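# Hang the pale blue cup on the wooden tree

## Task

Put the pale blue cup onto any peg of the wooden cup tree, mouth leading, so that only the tree holds it up and it does not touch the basket. The tree has to be left upright on the table with nothing else leaning or pressing on it, and neither hand may be touching the cup or the tree at the end.

## Robot and tools

Robot: two arms on a table. left_arm has its base near (+0.034, +0.312, 0) m and carries a left hand. right_arm is near (+0.024, -0.346, 0) m and carries a right hand. Both bases are turned almost exactly like the scene frame.

Scene frame: origin at table-top height, midway between the nominal bases. +z is up, +x points out over the table, and +y points toward left_arm. The arm names do not match the sides of the images.

Hand point: a point fixed to each palm, 0.05 m in front of it and 0.15 m out from the wrist face. Its +z runs along the straight fingers, which reach 0.06 to 0.07 m past it. Its +y points out of the palm. On the right hand +x points away from the thumb; on the left hand +x points toward the thumb. The finger centre lines sit 0.06 m behind the point along -y. A wrist bracket on the little-finger side can strike objects.

Tools:
- execute_actions(actions, cameras): actions is a list of actions. Each action is up to 15 rows, one per 1/30 s control step; a short action repeats its final row for the remaining steps. Each row is one flat list of 28 numbers, all in [-1, 1], covering both arms. The order is: left_arm dx, dy, dz, rx, ry, rz, then left thumb_turn, thumb_bend, index, middle, ring, little, force_limit, speed; then the same fourteen numbers for right_arm.
- dx, dy, dz are offsets along the scene frame axes, with 1.0 = 0.6 m. rx, ry, rz form one rotation vector, with 1.0 = 180 degrees, turning about the Hand target position. These are not poses. Every row of an action counts from the Hand target as it was when that action began, not from the previous row. Sending the same offset again moves the arm further. Six zeros re-command the current Hand target.
- The six finger numbers are absolute motor targets, not offsets. -1 is open/straight and +1 is closed. For thumb_turn, +1 puts the thumb in front of the palm. force_limit runs from -1 (about 0 N) to +1 (10 N; 15 N for the two thumb motors). speed runs from nearly 0 at -1 up to full speed at +0.48 and stays full from there to +1. For a gentle grip, close at speed -0.94 or lower.
- No number means 'no change'. To leave a hand as it is, repeat its last sent eight numbers. If nothing has been sent to that hand yet, use its hand_measured values plus hand_force_limit and hand_speed.
- Cameras: cam_high, cam_left_wrist, cam_right_wrist, each 896x504. Images are returned if actions is empty or cameras names them.
- move(target, speed, blend, blocking, cameras): target is one 28-number row, or up to 15 such rows. The pose numbers are offsets from the Hand target along the scene axes, on the same scale as above. Every row counts from that same start, not from the row before it. speed is in m/s, from 0.002 to 4.3, default 0.25; turning is capped at twice that value in rad/s. blend is a corner radius in metres; 0 means stop at each target. blocking=false returns early while the motion continues. Paths are straight and do not avoid obstacles, and they stop after 10 s. Faster motion means more lag, more drift and harder impacts. Do not route a path close to an arm's own base. The result includes a move: line with the outcome (done, off_target, moving, held, fault) and any limits (paced = clipped, held = steps withheld).
- wait(seconds 0 to 10): lets the simulation run with the last commands held.
- stop(): brakes the current move.
- zoom_image(camera, region [x0,y0,x1,y1] in pixels, at most 504x504): enlarges part of the latest image from that camera.
- show_instructions(): shows the reference pages.
- finished_scene(scene): ends the scene for good.

Results: end_effector_position (m) and end_effector_quat_wxyz are given in the scene frame. Hand target is the last commanded pose after clipping, and the next offsets count from it. Joint positions and torques are listed from base to hand. Torque 3 and 4 readings wrap at ±28 N m. Joint velocities may show 'within noise'. For the hands, hand_measured, hand_stopped_by (moving, target, force, stalled, fault) and hand_load_n list six values each, in motor order. Load is positive when something pushes the finger open. A lost grip shows up as the load dropping to about 0. Call results can also list positions at some control steps.

Behaviour to expect: each arm follows commands loosely. It often stops 1 to 3 cm short, sometimes 5 cm, usually low, and this does not mean it touched anything. If it stays short, send the remaining distance as a new offset. Commanded orientation is clipped to within 40 degrees of the measured orientation at each step. A thumb-opposed grip holds objects about 0.035 to 0.065 m thick, or a handle down to 0.025 m. A finger motor only starts when its target changes by at least 0.002. To grip harder, raise force_limit and send a target further closed than hand_measured. To release, send a target more open than hand_measured.

Avoid: dropping the cup or releasing it while it is still moving; knocking over the tree or the basket; pushing anything off the table; fast impacts or hard presses against fixed objects; the two hands touching or gripping each other; excessive load on fingers. If an arm is blocked it keeps pushing, so command it back past where it is. Holding a load, keeping an arm stretched out, or pushing against an unreachable target heats the motors. A MOTOR HOT line appears at 85 °C, and at 100 °C that arm goes limp for 30 to 60 s. Loose objects may occasionally get nudged. Finish with both hands clear of the cup and the tree.

Each tool is called after ">>>" as name([rows], argument=value, ...), one row to a line, values as JSON.

Reference images:

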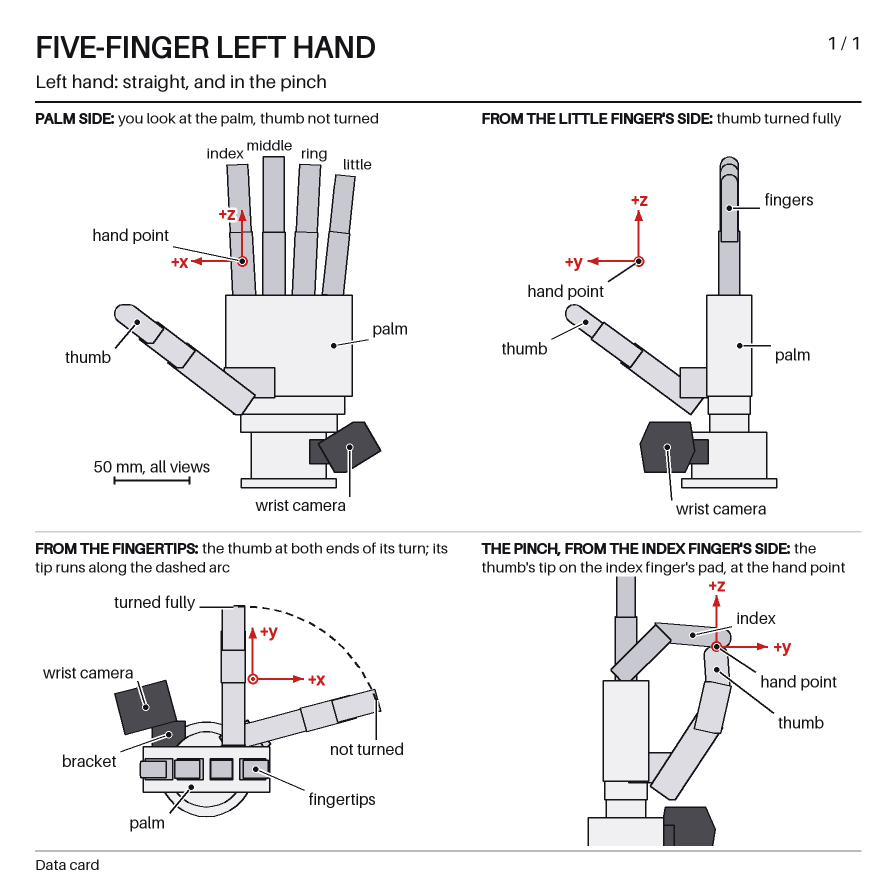

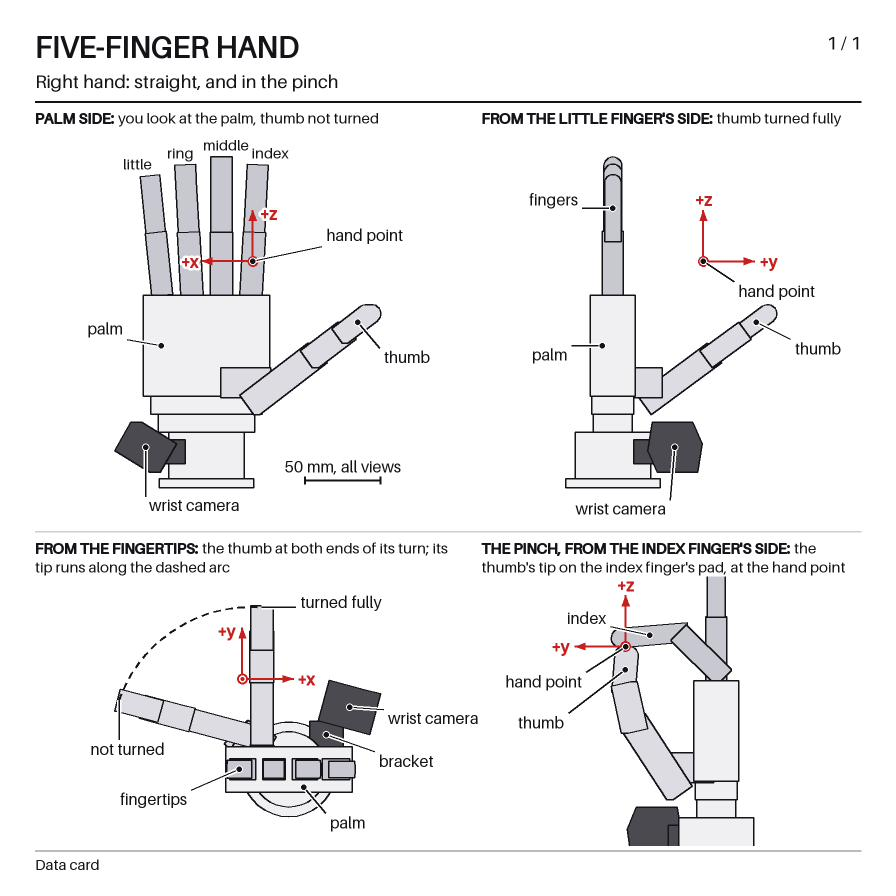

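## Session

>>> execute_actions(actions=[])

Scene clock: 0.00 s.
left_arm: end_effector_position=(+0.6139, -0.1529, +0.3817) hand_measured=(-1.000, -1.000, -1.000, -1.000, -1.000, -1.000) hand_load_n=(+0.0, +0.0, +0.0, +0.0, +0.0, +0.0) hand_stopped_by=(target, target, target, target, target, target) hand_force_limit=0.00 hand_speed=-0.80 end_effector_quat_wxyz=(+0.242, +0.279, +0.783, -0.501) | right_arm: end_effector_position=(+0.6496, -0.4257, +0.1605) hand_measured=(-1.000, -1.000, -1.000, -1.000, -1.000, -1.000) hand_load_n=(+0.0, +0.0, +0.0, +0.0, +0.0, +0.0) hand_stopped_by=(target, target, target, target, target, target) hand_force_limit=0.00 hand_speed=-0.80 end_effector_quat_wxyz=(-0.016, -0.053, +0.986, -0.155)
Joint positions: left_arm=[-0.525 1.851 2.068 -0.827 0.843 1.275] | right_arm=[-0.142 1.955 1.91 -1.5 0.312 1.328]
Joint velocities: within noise
Joint torques (N m): no reading
Heat: left arm: hottest waist 27 °C; right arm: hottest wrist pitch 24 °C.
Hand target: left_arm +0.6159, -0.1541, +0.4015; +0.258, +0.285, +0.774, -0.503 | right_arm +0.6577, -0.4269, +0.1758; +0.001, -0.050, +0.986, -0.158

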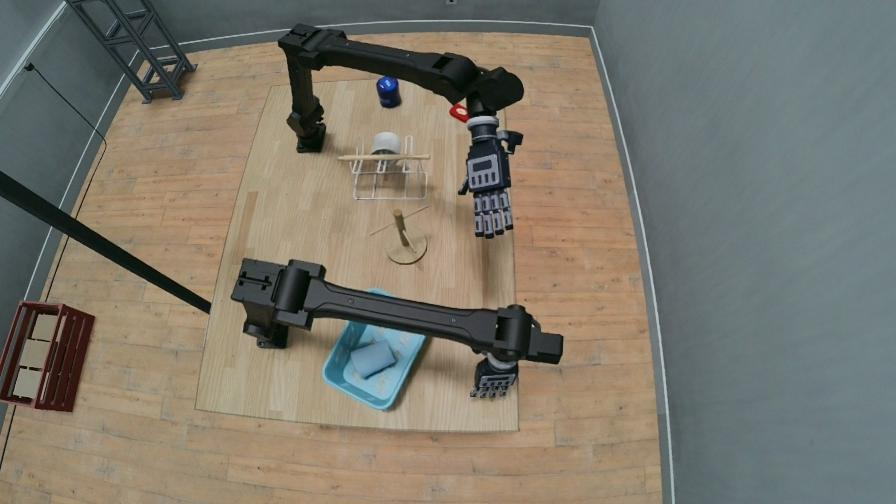

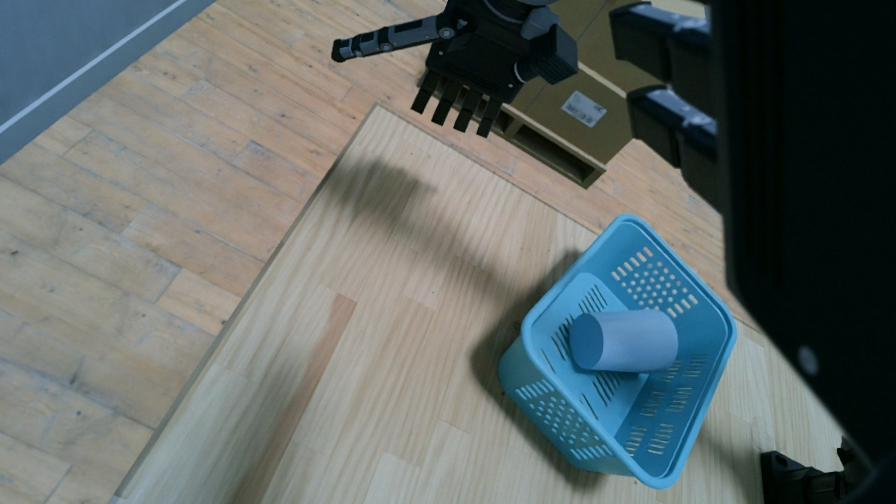

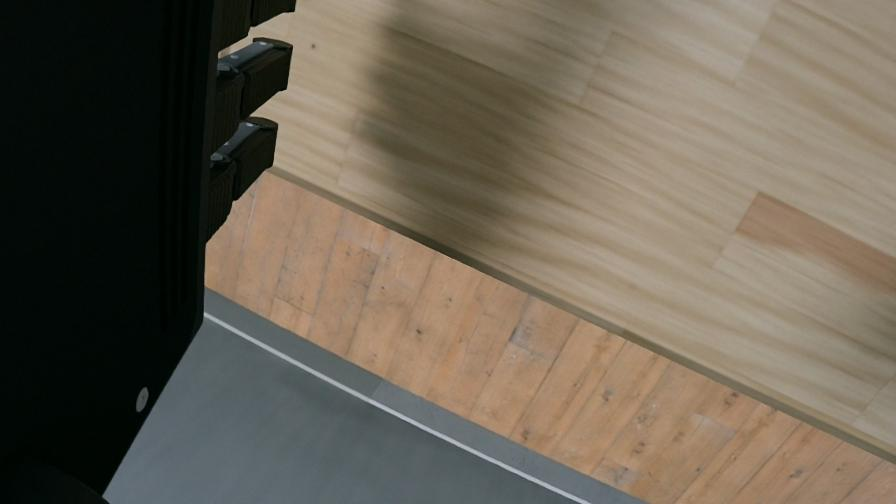

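>>> zoom_image(camera="cam_high", region=[300, 60, 540, 260])

>>> zoom_image(camera="cam_high", region=[200, 240, 540, 440])

Scaled by 2.100 from the camera's 896x504 image, which has a finer 1280x720 frame.

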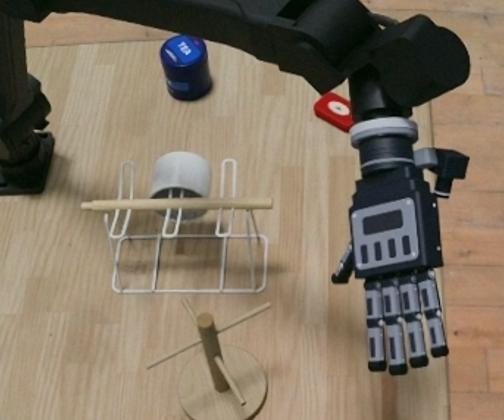

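Scaled by 1.482 from the camera's 896x504 image, which has a finer 1280x720 frame.

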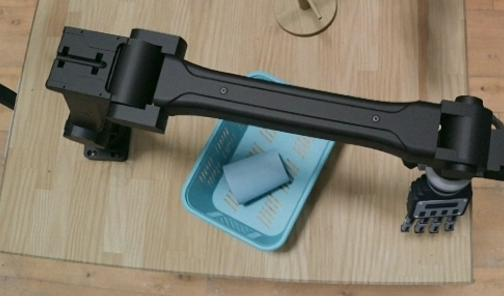

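>>> zoom_image(camera="cam_left_wrist", region=[480, 200, 780, 500])

>>> zoom_image(camera="cam_high", region=[360, 190, 440, 270])

Scaled by 1.680 from the camera's 896x504 image, which has a finer 1280x720 frame.

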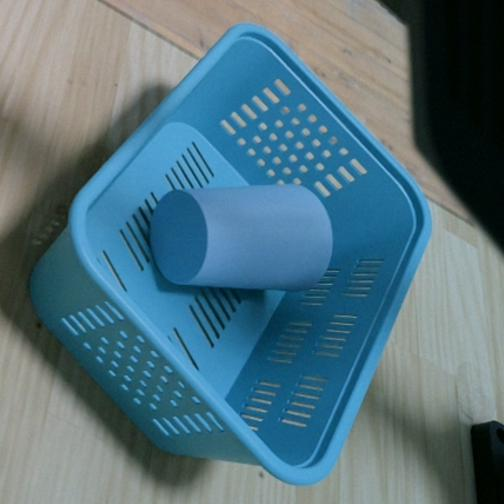

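Scaled by 6.300 from the camera's 896x504 image, which has a finer 1280x720 frame.

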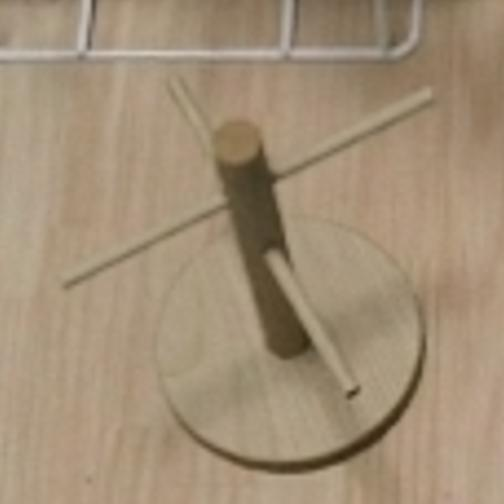

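>>> move(target=[-0.1,0.75,0.05,0,0,0,-1,-1,-1,-1,-1,-1,0,-0.8, -0.1,0,0.45,0,0,0,-1,-1,-1,-1,-1,-1,0,-0.8], cameras=["all"])

Scene clock: 4.13 s.
left_arm: end_effector_position=(+0.5590, +0.2963, +0.4263) hand_measured=(-1.000, -1.000, -1.000, -1.000, -1.000, -1.000) hand_load_n=(+0.0, +0.0, +0.0, +0.0, +0.0, +0.0) hand_stopped_by=(target, target, target, target, target, target) hand_force_limit=0.00 hand_speed=-0.80 end_effector_quat_wxyz=(+0.322, +0.174, +0.803, -0.470) | right_arm: end_effector_position=(+0.5986, -0.4236, +0.4231) hand_measured=(-1.000, -1.000, -1.000, -1.000, -1.000, -1.000) hand_load_n=(-0.5, +0.0, +0.0, +0.0, +0.0, +0.0) hand_stopped_by=(target, target, target, target, target, target) hand_force_limit=0.00 hand_speed=-0.80 end_effector_quat_wxyz=(+0.147, -0.056, +0.971, -0.181)
Joint positions: left_arm=[0.272 1.529 1.829 -1.574 1.197 2.067] | right_arm=[-0.16 1.68 2.169 -1.683 0.289 1.25]
Joint torques (N m): left_arm=[1.2 -17.03 9.65 0.24 0.67 0.12] | right_arm=[0.56 -18.02 13.07 0.36 0.27 -0.17]
Heat: left arm: hottest waist 27 °C; right arm: hottest elbow 24 °C.
Hand target: left_arm +0.5560, +0.2958, +0.4314; +0.258, +0.285, +0.774, -0.504 | right_arm +0.5977, -0.4269, +0.4459; +0.001, -0.050, +0.986, -0.158
Off the commanded pose: left_arm 0.006 m, 16 deg | right_arm 0.023 m, 17 deg.
joint sent to its limit (left arm) — joint 6 (wrist roll), upper limit. The joint targets are off in orientation, not in position.
joint sent to its limit (right arm) — joint 4 (wrist pitch), lower limit. The joint targets are off in orientation, not in position.
move: off_target (left_arm, right_arm)

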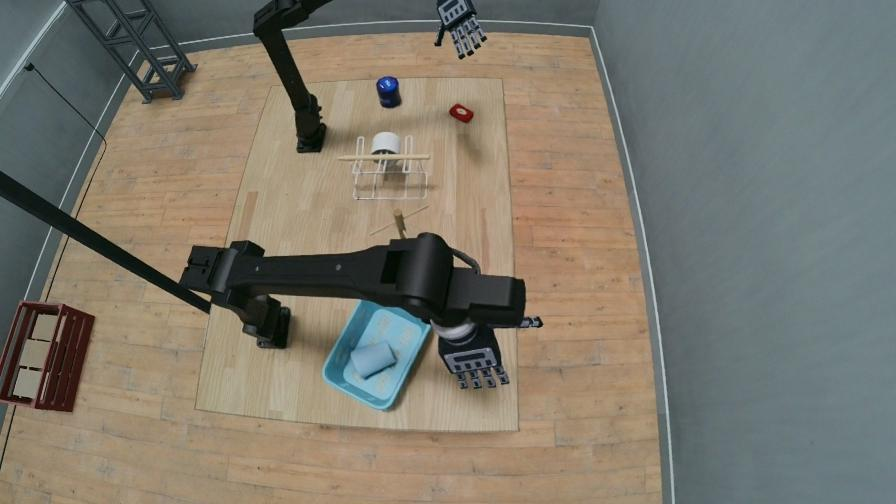

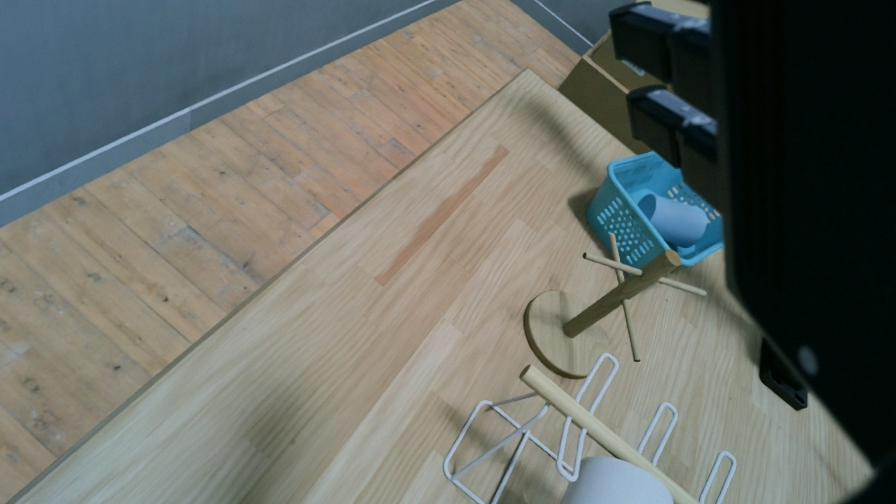

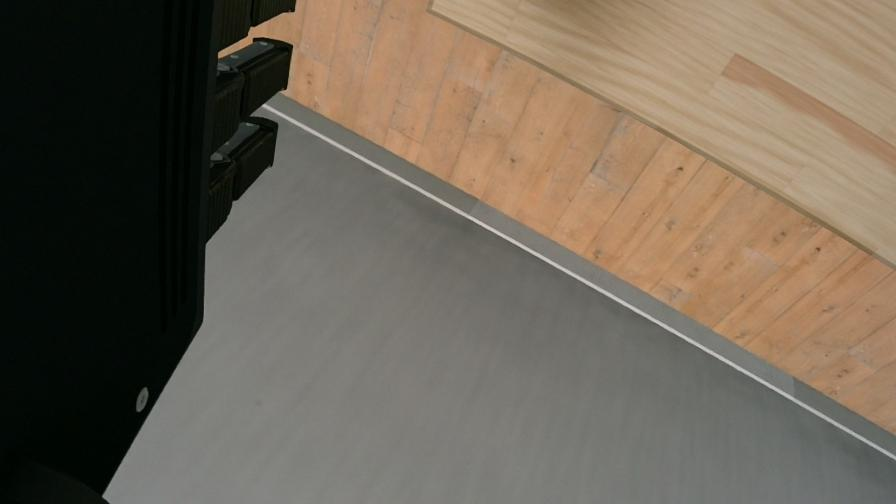

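>>> zoom_image(camera="cam_left_wrist", region=[500, 130, 730, 390])

>>> zoom_image(camera="cam_high", region=[310, 290, 440, 420])

Scaled by 1.938 from the camera's 896x504 image, which has a finer 1280x720 frame.

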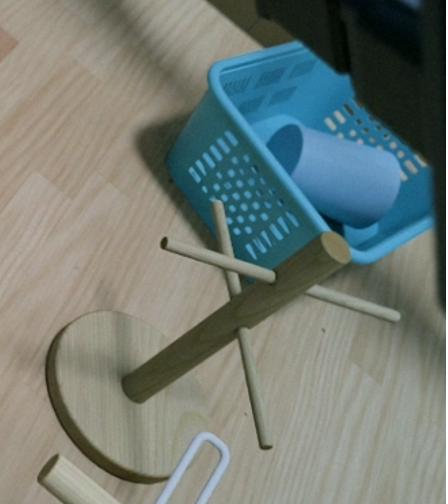

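Scaled by 3.877 from the camera's 896x504 image, which has a finer 1280x720 frame.

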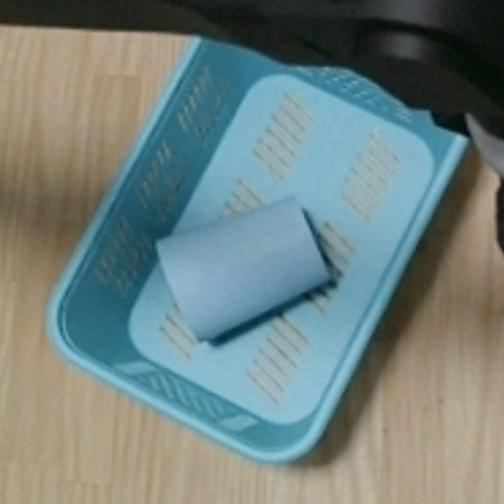

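>>> move(target=[0,0,0,0,0,0,-1,-1,-1,-1,-1,-1,0,-0.8, -0.3,0,-0.13,0,0,0,-1,-1,-1,-1,-1,-1,0,-0.8], cameras=["all"])

Scene clock: 7.23 s.
left_arm: end_effector_position=(+0.5590, +0.2963, +0.4263) hand_measured=(-1.000, -1.000, -1.000, -1.000, -1.000, -1.000) hand_load_n=(+0.0, +0.0, +0.0, +0.0, +0.0, +0.0) hand_stopped_by=(target, target, target, target, target, target) hand_force_limit=0.00 hand_speed=-0.80 end_effector_quat_wxyz=(+0.322, +0.174, +0.803, -0.470) | right_arm: end_effector_position=(+0.4220, -0.4259, +0.3624) hand_measured=(-1.000, -1.000, -1.000, -1.000, -1.000, -1.000) hand_load_n=(+0.0, +0.0, +0.0, -0.5, +0.0, +0.0) hand_stopped_by=(target, target, target, target, target, target) hand_force_limit=0.00 hand_speed=-0.80 end_effector_quat_wxyz=(+0.058, -0.054, +0.983, -0.166)
Joint positions: left_arm=[0.272 1.529 1.829 -1.574 1.197 2.067] | right_arm=[-0.231 1.282 1.605 -1.686 0.289 1.211]
Joint torques (N m): left_arm=[1.32 -16.44 9.59 0.25 0.66 0.11] | right_arm=[0.56 -11.69 9.68 0.17 0.22 -0.17]
Heat: left arm: hottest waist 27 °C; right arm: hottest elbow 24 °C.
Hand target: left_arm +0.5560, +0.2958, +0.4314; +0.258, +0.285, +0.774, -0.504 | right_arm +0.4176, -0.4269, +0.3680; +0.001, -0.050, +0.986, -0.158
Off the commanded pose: left_arm 0.006 m, 16 deg | right_arm 0.007 m, 7 deg.
joint sent to its limit (left arm) — joint 6 (wrist roll), upper limit. The joint targets are off in orientation, not in position.
joint sent to its limit (right arm) — joint 4 (wrist pitch), lower limit. The joint targets are off in orientation, not in position.
move: off_target (left_arm, right_arm)

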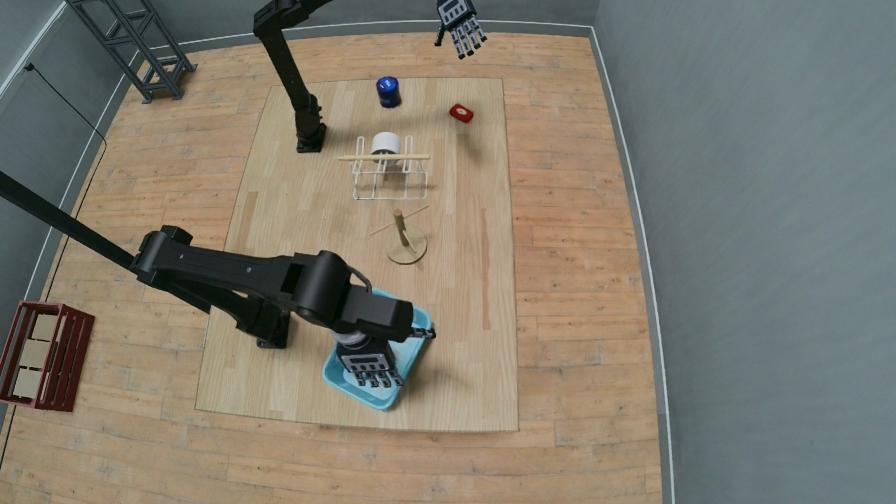

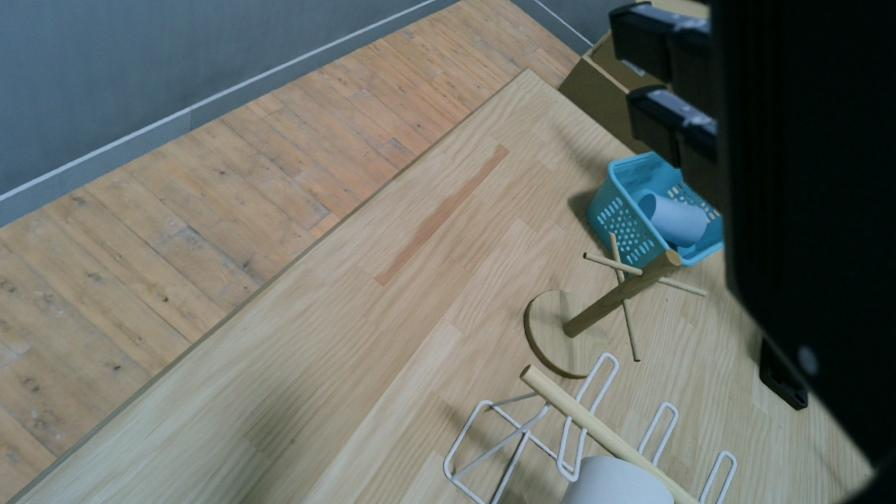

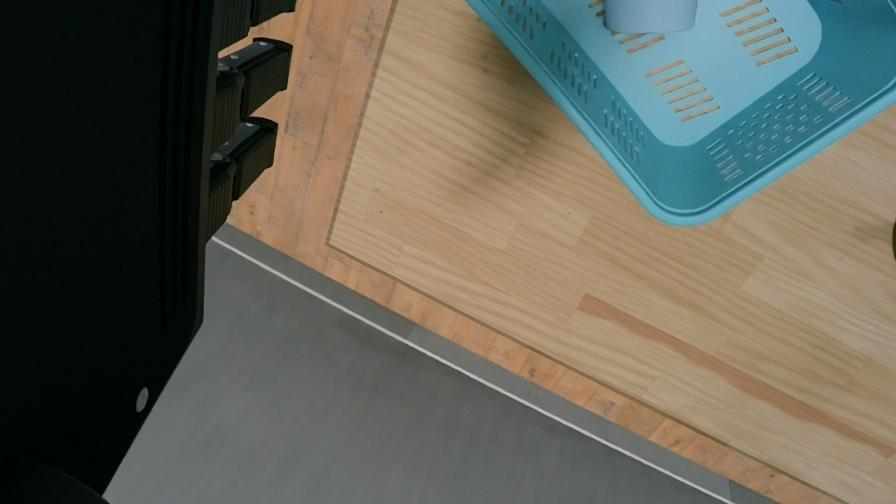

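>>> zoom_image(camera="cam_right_wrist", region=[560, 0, 760, 110])

Scaled by 2.520 from the camera's 896x504 image, which has a finer 1280x720 frame.

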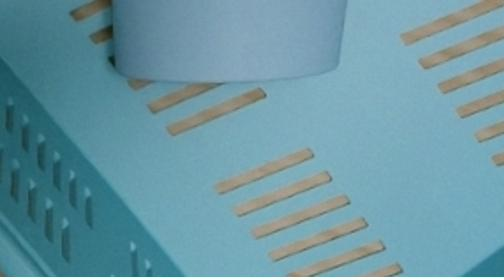

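>>> move(target=[0,0,0,0,0,0,-1,-1,-1,-1,-1,-1,0,-0.8, -0.15,-0.05,0,0,0,0,-1,-1,-1,-1,-1,-1,0,-0.8], cameras=["cam_right_wrist", "cam_high"])

>>> zoom_image(camera="cam_right_wrist", region=[450, 0, 896, 300])

Scene clock: 8.83 s.
left_arm: end_effector_position=(+0.5590, +0.2963, +0.4263) hand_measured=(-1.000, -1.000, -1.000, -1.000, -1.000, -1.000) hand_load_n=(+0.0, +0.0, +0.0, +0.0, +0.0, +0.0) hand_stopped_by=(target, target, target, target, target, target) hand_force_limit=0.00 hand_speed=-0.80 end_effector_quat_wxyz=(+0.322, +0.174, +0.803, -0.470) | right_arm: end_effector_position=(+0.3292, -0.4560, +0.3667) hand_measured=(-1.000, -1.000, -1.000, -1.000, -1.000, -1.000) hand_load_n=(+0.0, -0.5, +0.0, +0.0, +0.0, +0.0) hand_stopped_by=(target, target, target, target, target, target) hand_force_limit=0.00 hand_speed=-0.80 end_effector_quat_wxyz=(+0.059, -0.053, +0.981, -0.174)
Joint positions: left_arm=[0.272 1.529 1.829 -1.574 1.197 2.067] | right_arm=[-0.401 1.074 1.453 -1.686 0.262 1.036]
Joint torques (N m): left_arm=[1.32 -16.79 9.74 0.34 0.67 0.11] | right_arm=[0.56 -7.18 9.7 0.27 0.21 -0.17]
Heat: left arm: hottest waist 27 °C; right arm: hottest elbow 24 °C.
Hand target: left_arm +0.5560, +0.2958, +0.4314; +0.258, +0.285, +0.774, -0.504 | right_arm +0.3276, -0.4569, +0.3680; +0.001, -0.050, +0.986, -0.158
Off the commanded pose: left_arm 0.006 m, 16 deg | right_arm 0.002 m, 7 deg.
joint sent to its limit (left arm) — joint 6 (wrist roll), upper limit. The joint targets are off in orientation, not in position.
joint sent to its limit (right arm) — joint 4 (wrist pitch), lower limit. The joint targets are off in orientation, not in position.
move: off_target (left_arm, right_arm)
Images, in order (width x height): cam_high 896x504, cam_right_wrist 896x504.

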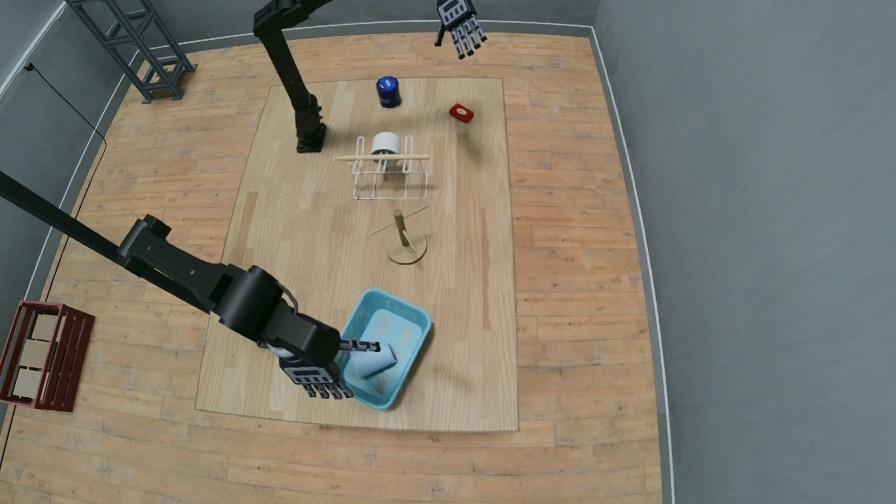

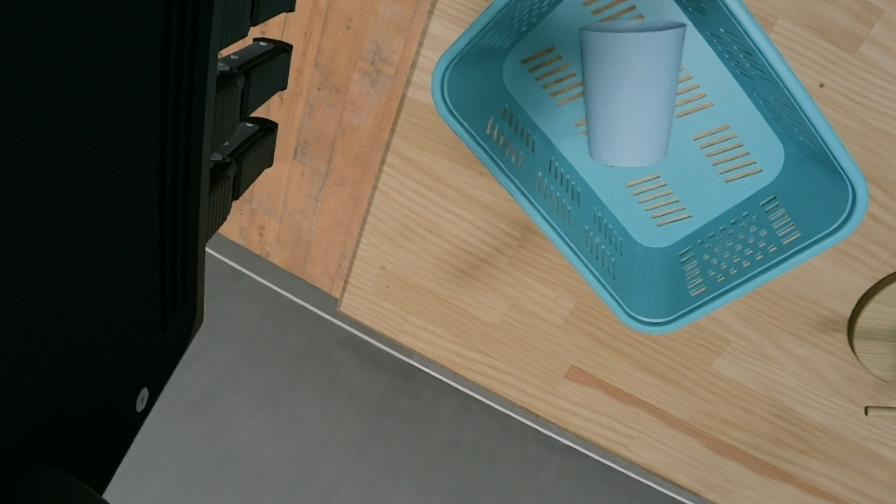

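Scaled by 1.130 from the camera's 896x504 image, which has a finer 1280x720 frame.

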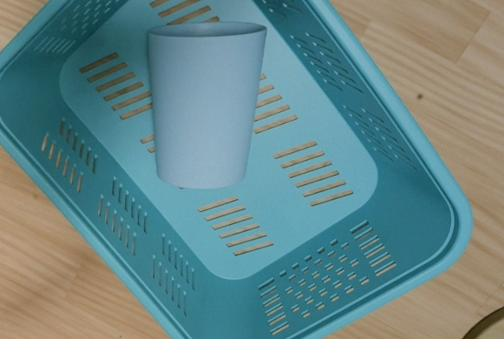

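>>> move(target=[0,0,0,0,0,0,-1,-1,-1,-1,-1,-1,0,-0.8, 0.0,0.05,-0.14,0.0988,0.0235,0.1111,1,-1,-1,-1,-1,-1,0,-0.2], cameras=["cam_right_wrist", "cam_high"])

Scene clock: 12.87 s.
left_arm: end_effector_position=(+0.5590, +0.2963, +0.4263) hand_measured=(-1.000, -1.000, -1.000, -1.000, -1.000, -1.000) hand_load_n=(+0.0, +0.0, +0.0, +0.0, +0.0, +0.0) hand_stopped_by=(target, target, target, target, target, target) hand_force_limit=0.00 hand_speed=-0.80 end_effector_quat_wxyz=(+0.322, +0.174, +0.803, -0.470) | right_arm: end_effector_position=(+0.3264, -0.4240, +0.2815) hand_measured=(+1.000, -1.000, -1.000, -1.000, -1.000, -1.000) hand_load_n=(+0.0, +0.0, +0.0, +0.0, +0.0, +0.0) hand_stopped_by=(target, target, target, target, target, target) hand_force_limit=0.00 hand_speed=-0.20 end_effector_quat_wxyz=(-0.005, -0.220, +0.975, +0.002)
Joint positions: left_arm=[0.272 1.529 1.829 -1.574 1.197 2.067] | right_arm=[-0.459 1.225 1.329 -1.686 0.004 0.678]
Joint torques (N m): left_arm=[1.26 -16.56 9.52 0.23 0.71 0.18] | right_arm=[0.56 -9.93 9.74 0.16 -0.03 -0.22]
Heat: left arm: hottest waist 27 °C; right arm: hottest elbow 25 °C.
Hand target: left_arm +0.5560, +0.2958, +0.4314; +0.258, +0.285, +0.774, -0.504 | right_arm +0.3276, -0.4269, +0.2840; +0.000, -0.225, +0.974, +0.000
Off the commanded pose: left_arm 0.006 m, 16 deg | right_arm 0.004 m, 1 deg.
joint sent to its limit (left arm) — joint 6 (wrist roll), upper limit. The joint targets are off in orientation, not in position.
move: off_target (left_arm)
Images, in order (width x height): cam_high 896x504, cam_right_wrist 896x504.

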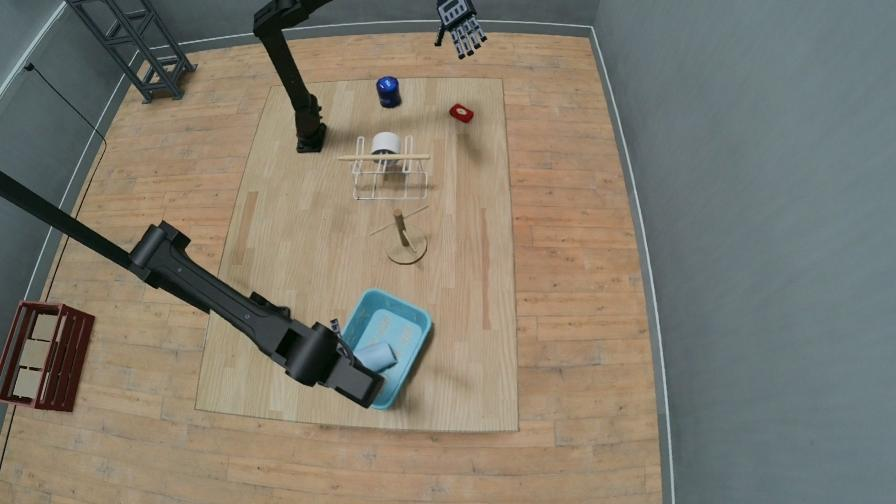

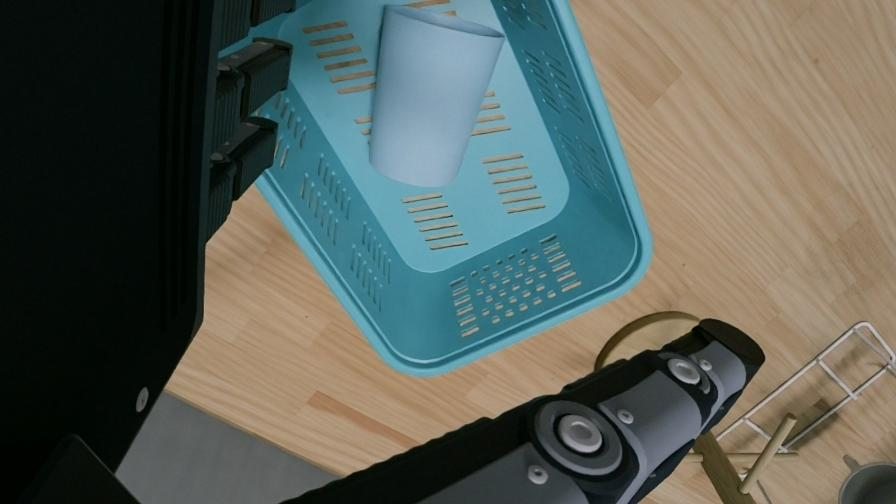

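>>> move(target=[0,0,0,0,0,0,-1,-1,-1,-1,-1,-1,0,-0.8, 0.0,0.0,0,0,0,0,1,-0.1,-0.1,-1,-1,-1,0,-0.2], cameras=["cam_right_wrist"])

Scene clock: 14.87 s.
left_arm: end_effector_position=(+0.5590, +0.2963, +0.4263) hand_measured=(-1.000, -1.000, -1.000, -1.000, -1.000, -1.000) hand_load_n=(+0.0, +0.5, +0.0, +0.0, +0.0, +0.0) hand_stopped_by=(target, target, target, target, target, target) hand_force_limit=0.00 hand_speed=-0.80 end_effector_quat_wxyz=(+0.322, +0.174, +0.803, -0.470) | right_arm: end_effector_position=(+0.3263, -0.4239, +0.2815) hand_measured=(+1.000, -0.100, -0.100, -1.000, -1.000, -1.000) hand_load_n=(+0.0, +0.0, +0.5, +0.5, +0.0, +0.0) hand_stopped_by=(target, target, target, target, target, target) hand_force_limit=0.00 hand_speed=-0.20 end_effector_quat_wxyz=(-0.005, -0.221, +0.975, +0.002)
Joint positions: left_arm=[0.272 1.529 1.829 -1.574 1.197 2.067] | right_arm=[-0.459 1.225 1.329 -1.686 0.004 0.677]
Joint torques (N m): left_arm=[0.73 -16.56 9.73 0.1 0.64 0.15] | right_arm=[0.56 -9.76 9.83 0.16 -0.02 -0.2]
Heat: left arm: hottest waist 27 °C; right arm: hottest elbow 25 °C.
Hand target: left_arm +0.5560, +0.2958, +0.4314; +0.258, +0.285, +0.774, -0.504 | right_arm +0.3276, -0.4269, +0.2840; +0.000, -0.225, +0.974, +0.000
Off the commanded pose: left_arm 0.006 m, 16 deg | right_arm 0.004 m, 1 deg.
joint sent to its limit (left arm) — joint 6 (wrist roll), upper limit. The joint targets are off in orientation, not in position.
move: off_target (left_arm)
Images, in order (width x height): cam_right_wrist 896x504.

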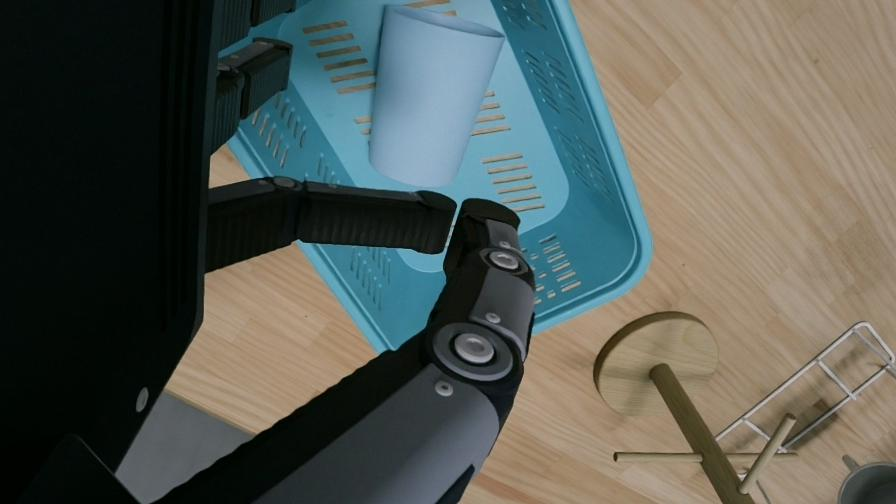

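>>> move(target=[0,0,0,0,0,0,-1,-1,-1,-1,-1,-1,0,-0.8, 0.117,0.08,-0.107,0,0,0,1,-1,-1,-1,-1,-1,0,0], cameras=["cam_right_wrist", "cam_high"])

Scene clock: 17.37 s.
left_arm: end_effector_position=(+0.5590, +0.2963, +0.4263) hand_measured=(-1.000, -1.000, -1.000, -1.000, -1.000, -1.000) hand_load_n=(+0.0, +0.0, +0.0, +0.0, +0.0, +0.0) hand_stopped_by=(target, target, target, target, target, target) hand_force_limit=0.00 hand_speed=-0.80 end_effector_quat_wxyz=(+0.322, +0.174, +0.803, -0.470) | right_arm: end_effector_position=(+0.3906, -0.3793, +0.2152) hand_measured=(+1.000, -1.000, -1.000, -1.000, -1.000, -1.000) hand_load_n=(+0.0, +0.0, +0.0, +0.0, +0.5, +0.0) hand_stopped_by=(target, target, target, target, target, target) hand_force_limit=0.00 hand_speed=0.00 end_effector_quat_wxyz=(-0.010, -0.230, +0.973, +0.006)
Joint positions: left_arm=[0.272 1.529 1.829 -1.574 1.197 2.067] | right_arm=[-0.279 1.352 1.268 -1.51 0 0.838]
Joint torques (N m): left_arm=[0.5 -17.38 9.55 0.06 0.7 0.12] | right_arm=[1.44 -12.4 10 0.38 0.11 0.11]
Heat: left arm: hottest waist 27 °C; right arm: hottest elbow 25 °C.
Hand target: left_arm +0.5560, +0.2958, +0.4314; +0.258, +0.285, +0.774, -0.504 | right_arm +0.3978, -0.3790, +0.2198; +0.000, -0.225, +0.974, +0.000
Off the commanded pose: left_arm 0.006 m, 16 deg | right_arm 0.009 m, 1 deg.
joint sent to its limit (left arm) — joint 6 (wrist roll), upper limit. The joint targets are off in orientation, not in position.
move: off_target (left_arm)
Images, in order (width x height): cam_high 896x504, cam_right_wrist 896x504.

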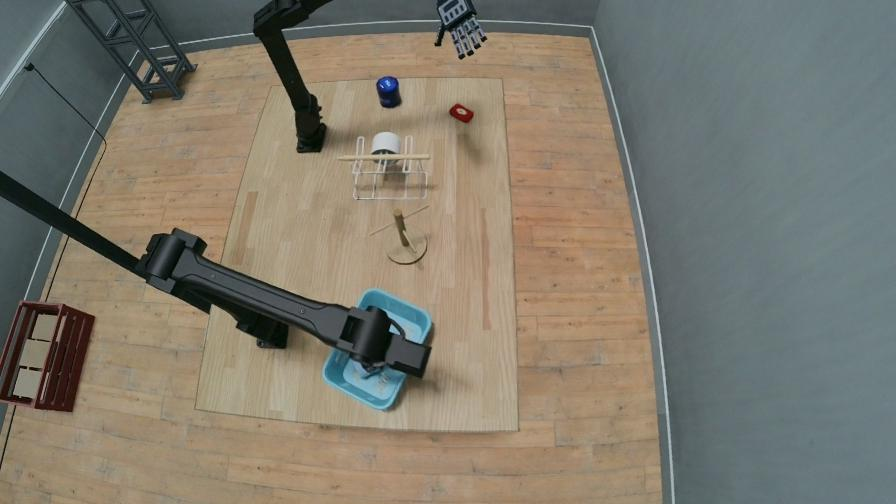

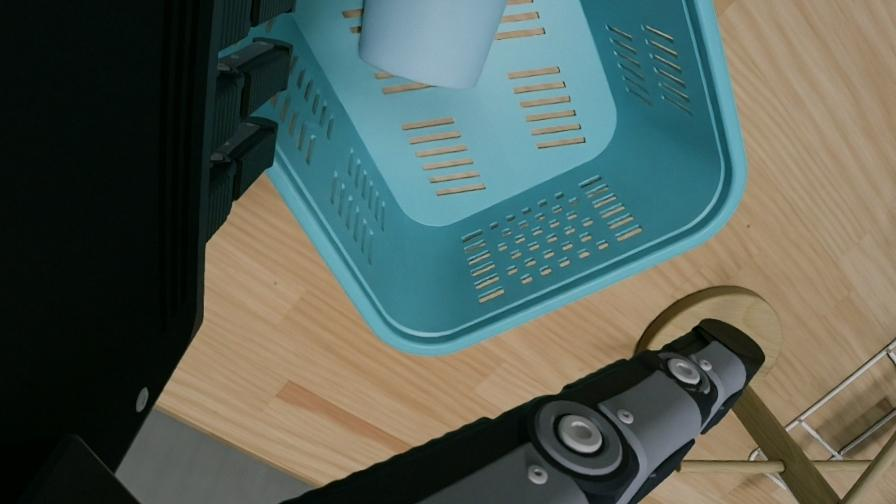

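>>> move(target=[0,0,0,0,0,0,-1,-1,-1,-1,-1,-1,0,-0.8, 0.01,0,-0.13,0,0,0.015,1,-1,-1,-1,-1,-1,0,0], cameras=["cam_right_wrist"], speed=0.15)

Scene clock: 18.87 s.
left_arm: end_effector_position=(+0.5590, +0.2963, +0.4263) hand_measured=(-1.000, -1.000, -1.000, -1.000, -1.000, -1.000) hand_load_n=(+0.0, +0.0, +0.0, +0.0, +0.0, +0.0) hand_stopped_by=(target, target, target, target, target, target) hand_force_limit=0.00 hand_speed=-0.80 end_effector_quat_wxyz=(+0.322, +0.174, +0.803, -0.470) | right_arm: end_effector_position=(+0.3966, -0.3793, +0.1398) hand_measured=(+1.000, -1.000, -1.000, -1.000, -1.000, -1.000) hand_load_n=(+0.0, +0.0, -1.0, +0.0, +0.0, +0.0) hand_stopped_by=(target, target, target, target, target, target) hand_force_limit=0.00 hand_speed=0.00 end_effector_quat_wxyz=(-0.010, -0.237, +0.971, +0.006)
Joint positions: left_arm=[0.272 1.529 1.829 -1.574 1.197 2.067] | right_arm=[-0.274 1.406 1.12 -1.308 0 0.828]
Joint torques (N m): left_arm=[0.73 -16.26 9.61 0.31 0.65 0.09] | right_arm=[1.67 -12.16 9.55 0.68 0.09 -0.15]
Heat: left arm: hottest waist 27 °C; right arm: hottest elbow 25 °C.
Hand target: left_arm +0.5560, +0.2958, +0.4314; +0.258, +0.285, +0.774, -0.504 | right_arm +0.4038, -0.3790, +0.1418; +0.000, -0.248, +0.969, +0.000
Off the commanded pose: left_arm 0.006 m, 16 deg | right_arm 0.008 m, 2 deg.
joint sent to its limit (left arm) — joint 6 (wrist roll), upper limit. The joint targets are off in orientation, not in position.
move: off_target (left_arm)
Images, in order (width x height): cam_right_wrist 896x504.

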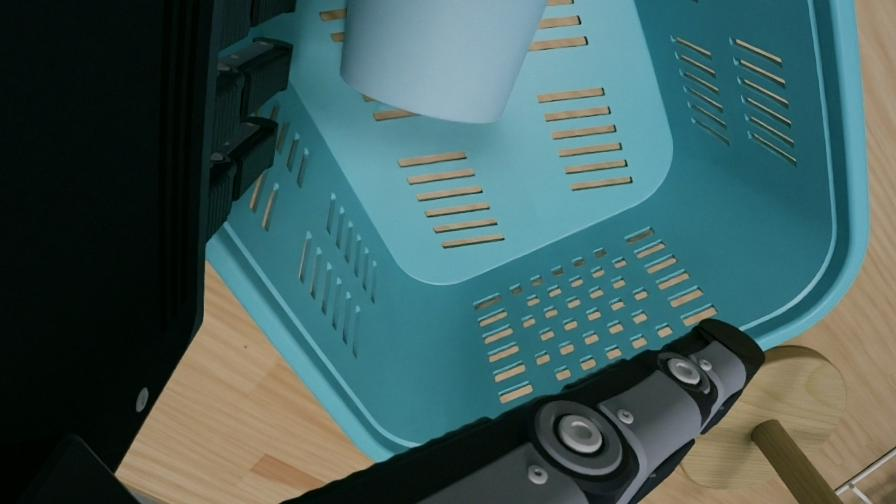

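>>> move([
  [0,0,0,0,0,0,-1,-1,-1,-1,-1,-1,0,-0.8, 0,0,0.12,0,0,0,1,-1,-1,-1,-1,-1,0,0],
  [0,0,0,0,0,0,-1,-1,-1,-1,-1,-1,0,-0.8, -0.0535,0.026,0.12,-0.2246,-0.1102,-0.0275,1,-1,-1,-1,-1,-1,0,0],
], cameras=["cam_right_wrist", "cam_high"], blend=0.02)

Scene clock: 23.80 s.
left_arm: end_effector_position=(+0.5590, +0.2963, +0.4263) hand_measured=(-1.000, -1.000, -1.000, -1.000, -1.000, -1.000) hand_load_n=(+0.0, +0.0, +0.0, +0.0, +0.0, +0.0) hand_stopped_by=(target, target, target, target, target, target) hand_force_limit=0.00 hand_speed=-0.80 end_effector_quat_wxyz=(+0.322, +0.174, +0.803, -0.470) | right_arm: end_effector_position=(+0.3694, -0.3652, +0.2091) hand_measured=(+1.000, -1.000, -1.000, -1.000, -1.000, -1.000) hand_load_n=(+0.0, +0.0, +0.0, +0.0, +0.0, +0.0) hand_stopped_by=(target, target, target, target, target, target) hand_force_limit=0.00 hand_speed=0.00 end_effector_quat_wxyz=(+0.070, -0.194, +0.904, -0.374)
Joint positions: left_arm=[0.272 1.529 1.829 -1.574 1.197 2.067] | right_arm=[0.183 1.053 0.973 -1.295 0.76 1.263]
Joint torques (N m): left_arm=[0.79 -16.79 9.61 0.28 0.67 0.15] | right_arm=[1.61 -7.88 9.99 0.35 0.86 0.06]
Heat: left arm: hottest waist 27 °C; right arm: hottest elbow 25 °C.
Hand target: left_arm +0.5560, +0.2958, +0.4314; +0.258, +0.285, +0.774, -0.504 | right_arm +0.3717, -0.3632, +0.2137; +0.078, -0.188, +0.904, -0.375
Off the commanded pose: left_arm 0.006 m, 16 deg | right_arm 0.006 m, 1 deg.
joint sent to its limit (left arm) — joint 6 (wrist roll), upper limit. The joint targets are off in orientation, not in position.
move: off_target (left_arm)
Images, in order (width x height): cam_high 896x504, cam_right_wrist 896x504.

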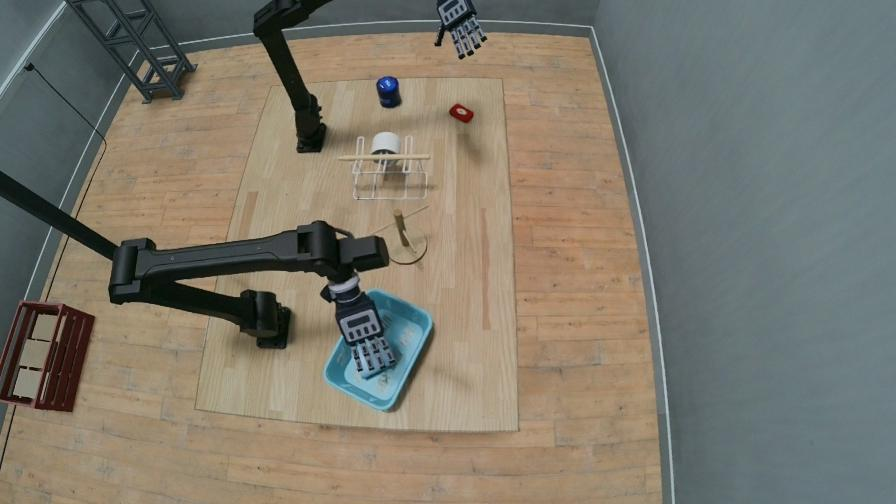

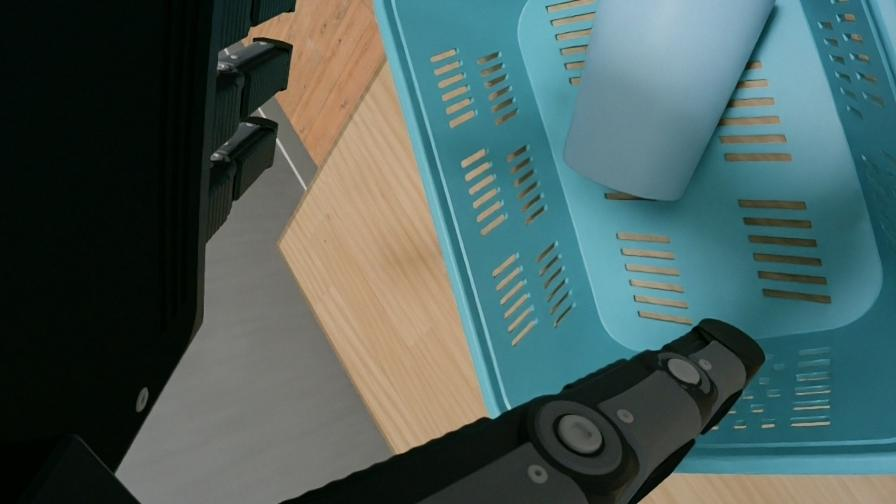

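>>> move(target=[0,0,0,0,0,0,-1,-1,-1,-1,-1,-1,0,-0.8, 0.041,-0.038,-0.125,0,0,0,1,-1,-1,-1,-1,-1,0,0], cameras=["cam_right_wrist", "cam_high"], speed=0.15)

Scene clock: 26.53 s.
left_arm: end_effector_position=(+0.5590, +0.2963, +0.4263) hand_measured=(-1.000, -1.000, -1.000, -1.000, -1.000, -1.000) hand_load_n=(-0.5, +0.0, +0.0, +0.0, +0.0, +0.0) hand_stopped_by=(target, target, target, target, target, target) hand_force_limit=0.00 hand_speed=-0.80 end_effector_quat_wxyz=(+0.322, +0.174, +0.803, -0.470) | right_arm: end_effector_position=(+0.3920, -0.3847, +0.1368) hand_measured=(+1.000, -1.000, -1.000, -1.000, -1.000, -1.000) hand_load_n=(+0.0, +0.0, +0.0, +0.0, +0.0, +0.0) hand_stopped_by=(target, target, target, target, target, target) hand_force_limit=0.00 hand_speed=0.00 end_effector_quat_wxyz=(+0.075, -0.186, +0.905, -0.375)
Joint positions: left_arm=[0.272 1.529 1.829 -1.574 1.197 2.067] | right_arm=[0.109 1.129 0.827 -0.999 0.746 1.179]
Joint torques (N m): left_arm=[0.56 -16.73 9.66 0.23 0.64 0.14] | right_arm=[0.5 -7.94 9.72 1.01 0.58 -0.2]
Heat: left arm: hottest waist 27 °C; right arm: hottest elbow 26 °C.
Hand target: left_arm +0.5560, +0.2958, +0.4314; +0.258, +0.285, +0.774, -0.504 | right_arm +0.3962, -0.3861, +0.1387; +0.078, -0.188, +0.904, -0.375
Off the commanded pose: left_arm 0.006 m, 16 deg | right_arm 0.005 m, 0 deg.
joint sent to its limit (left arm) — joint 6 (wrist roll), upper limit. The joint targets are off in orientation, not in position.
move: off_target (left_arm)
Images, in order (width x height): cam_high 896x504, cam_right_wrist 896x504.

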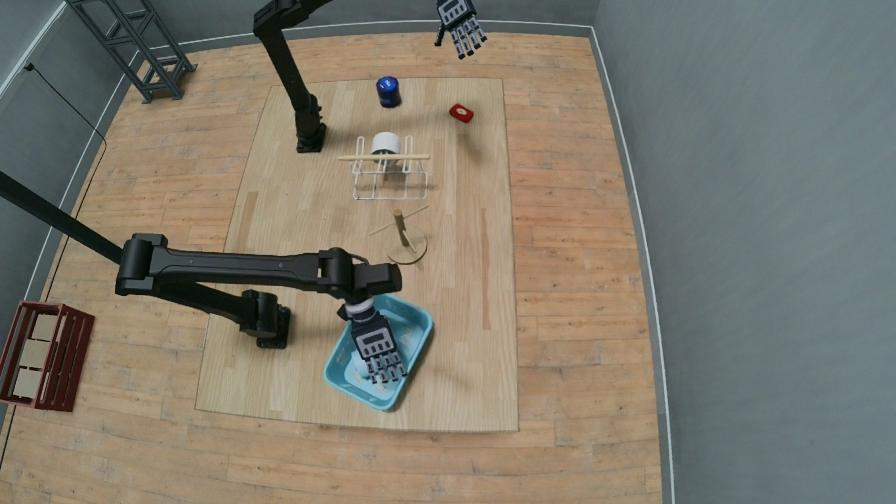

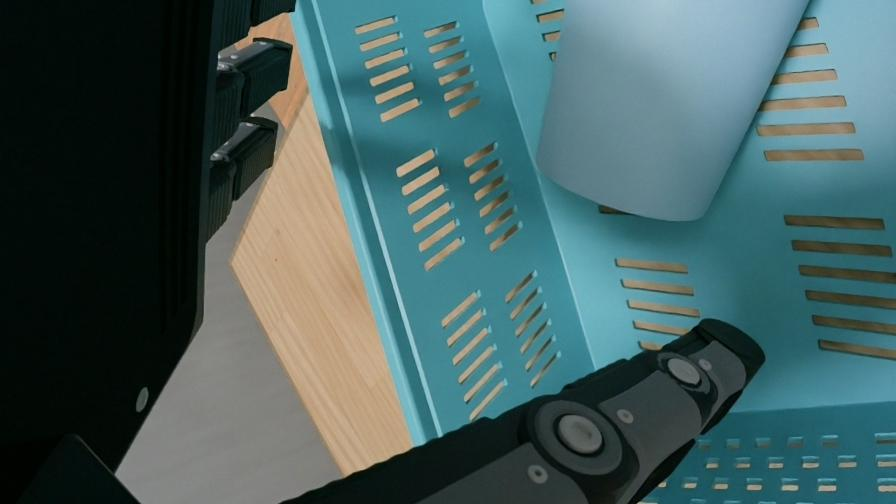

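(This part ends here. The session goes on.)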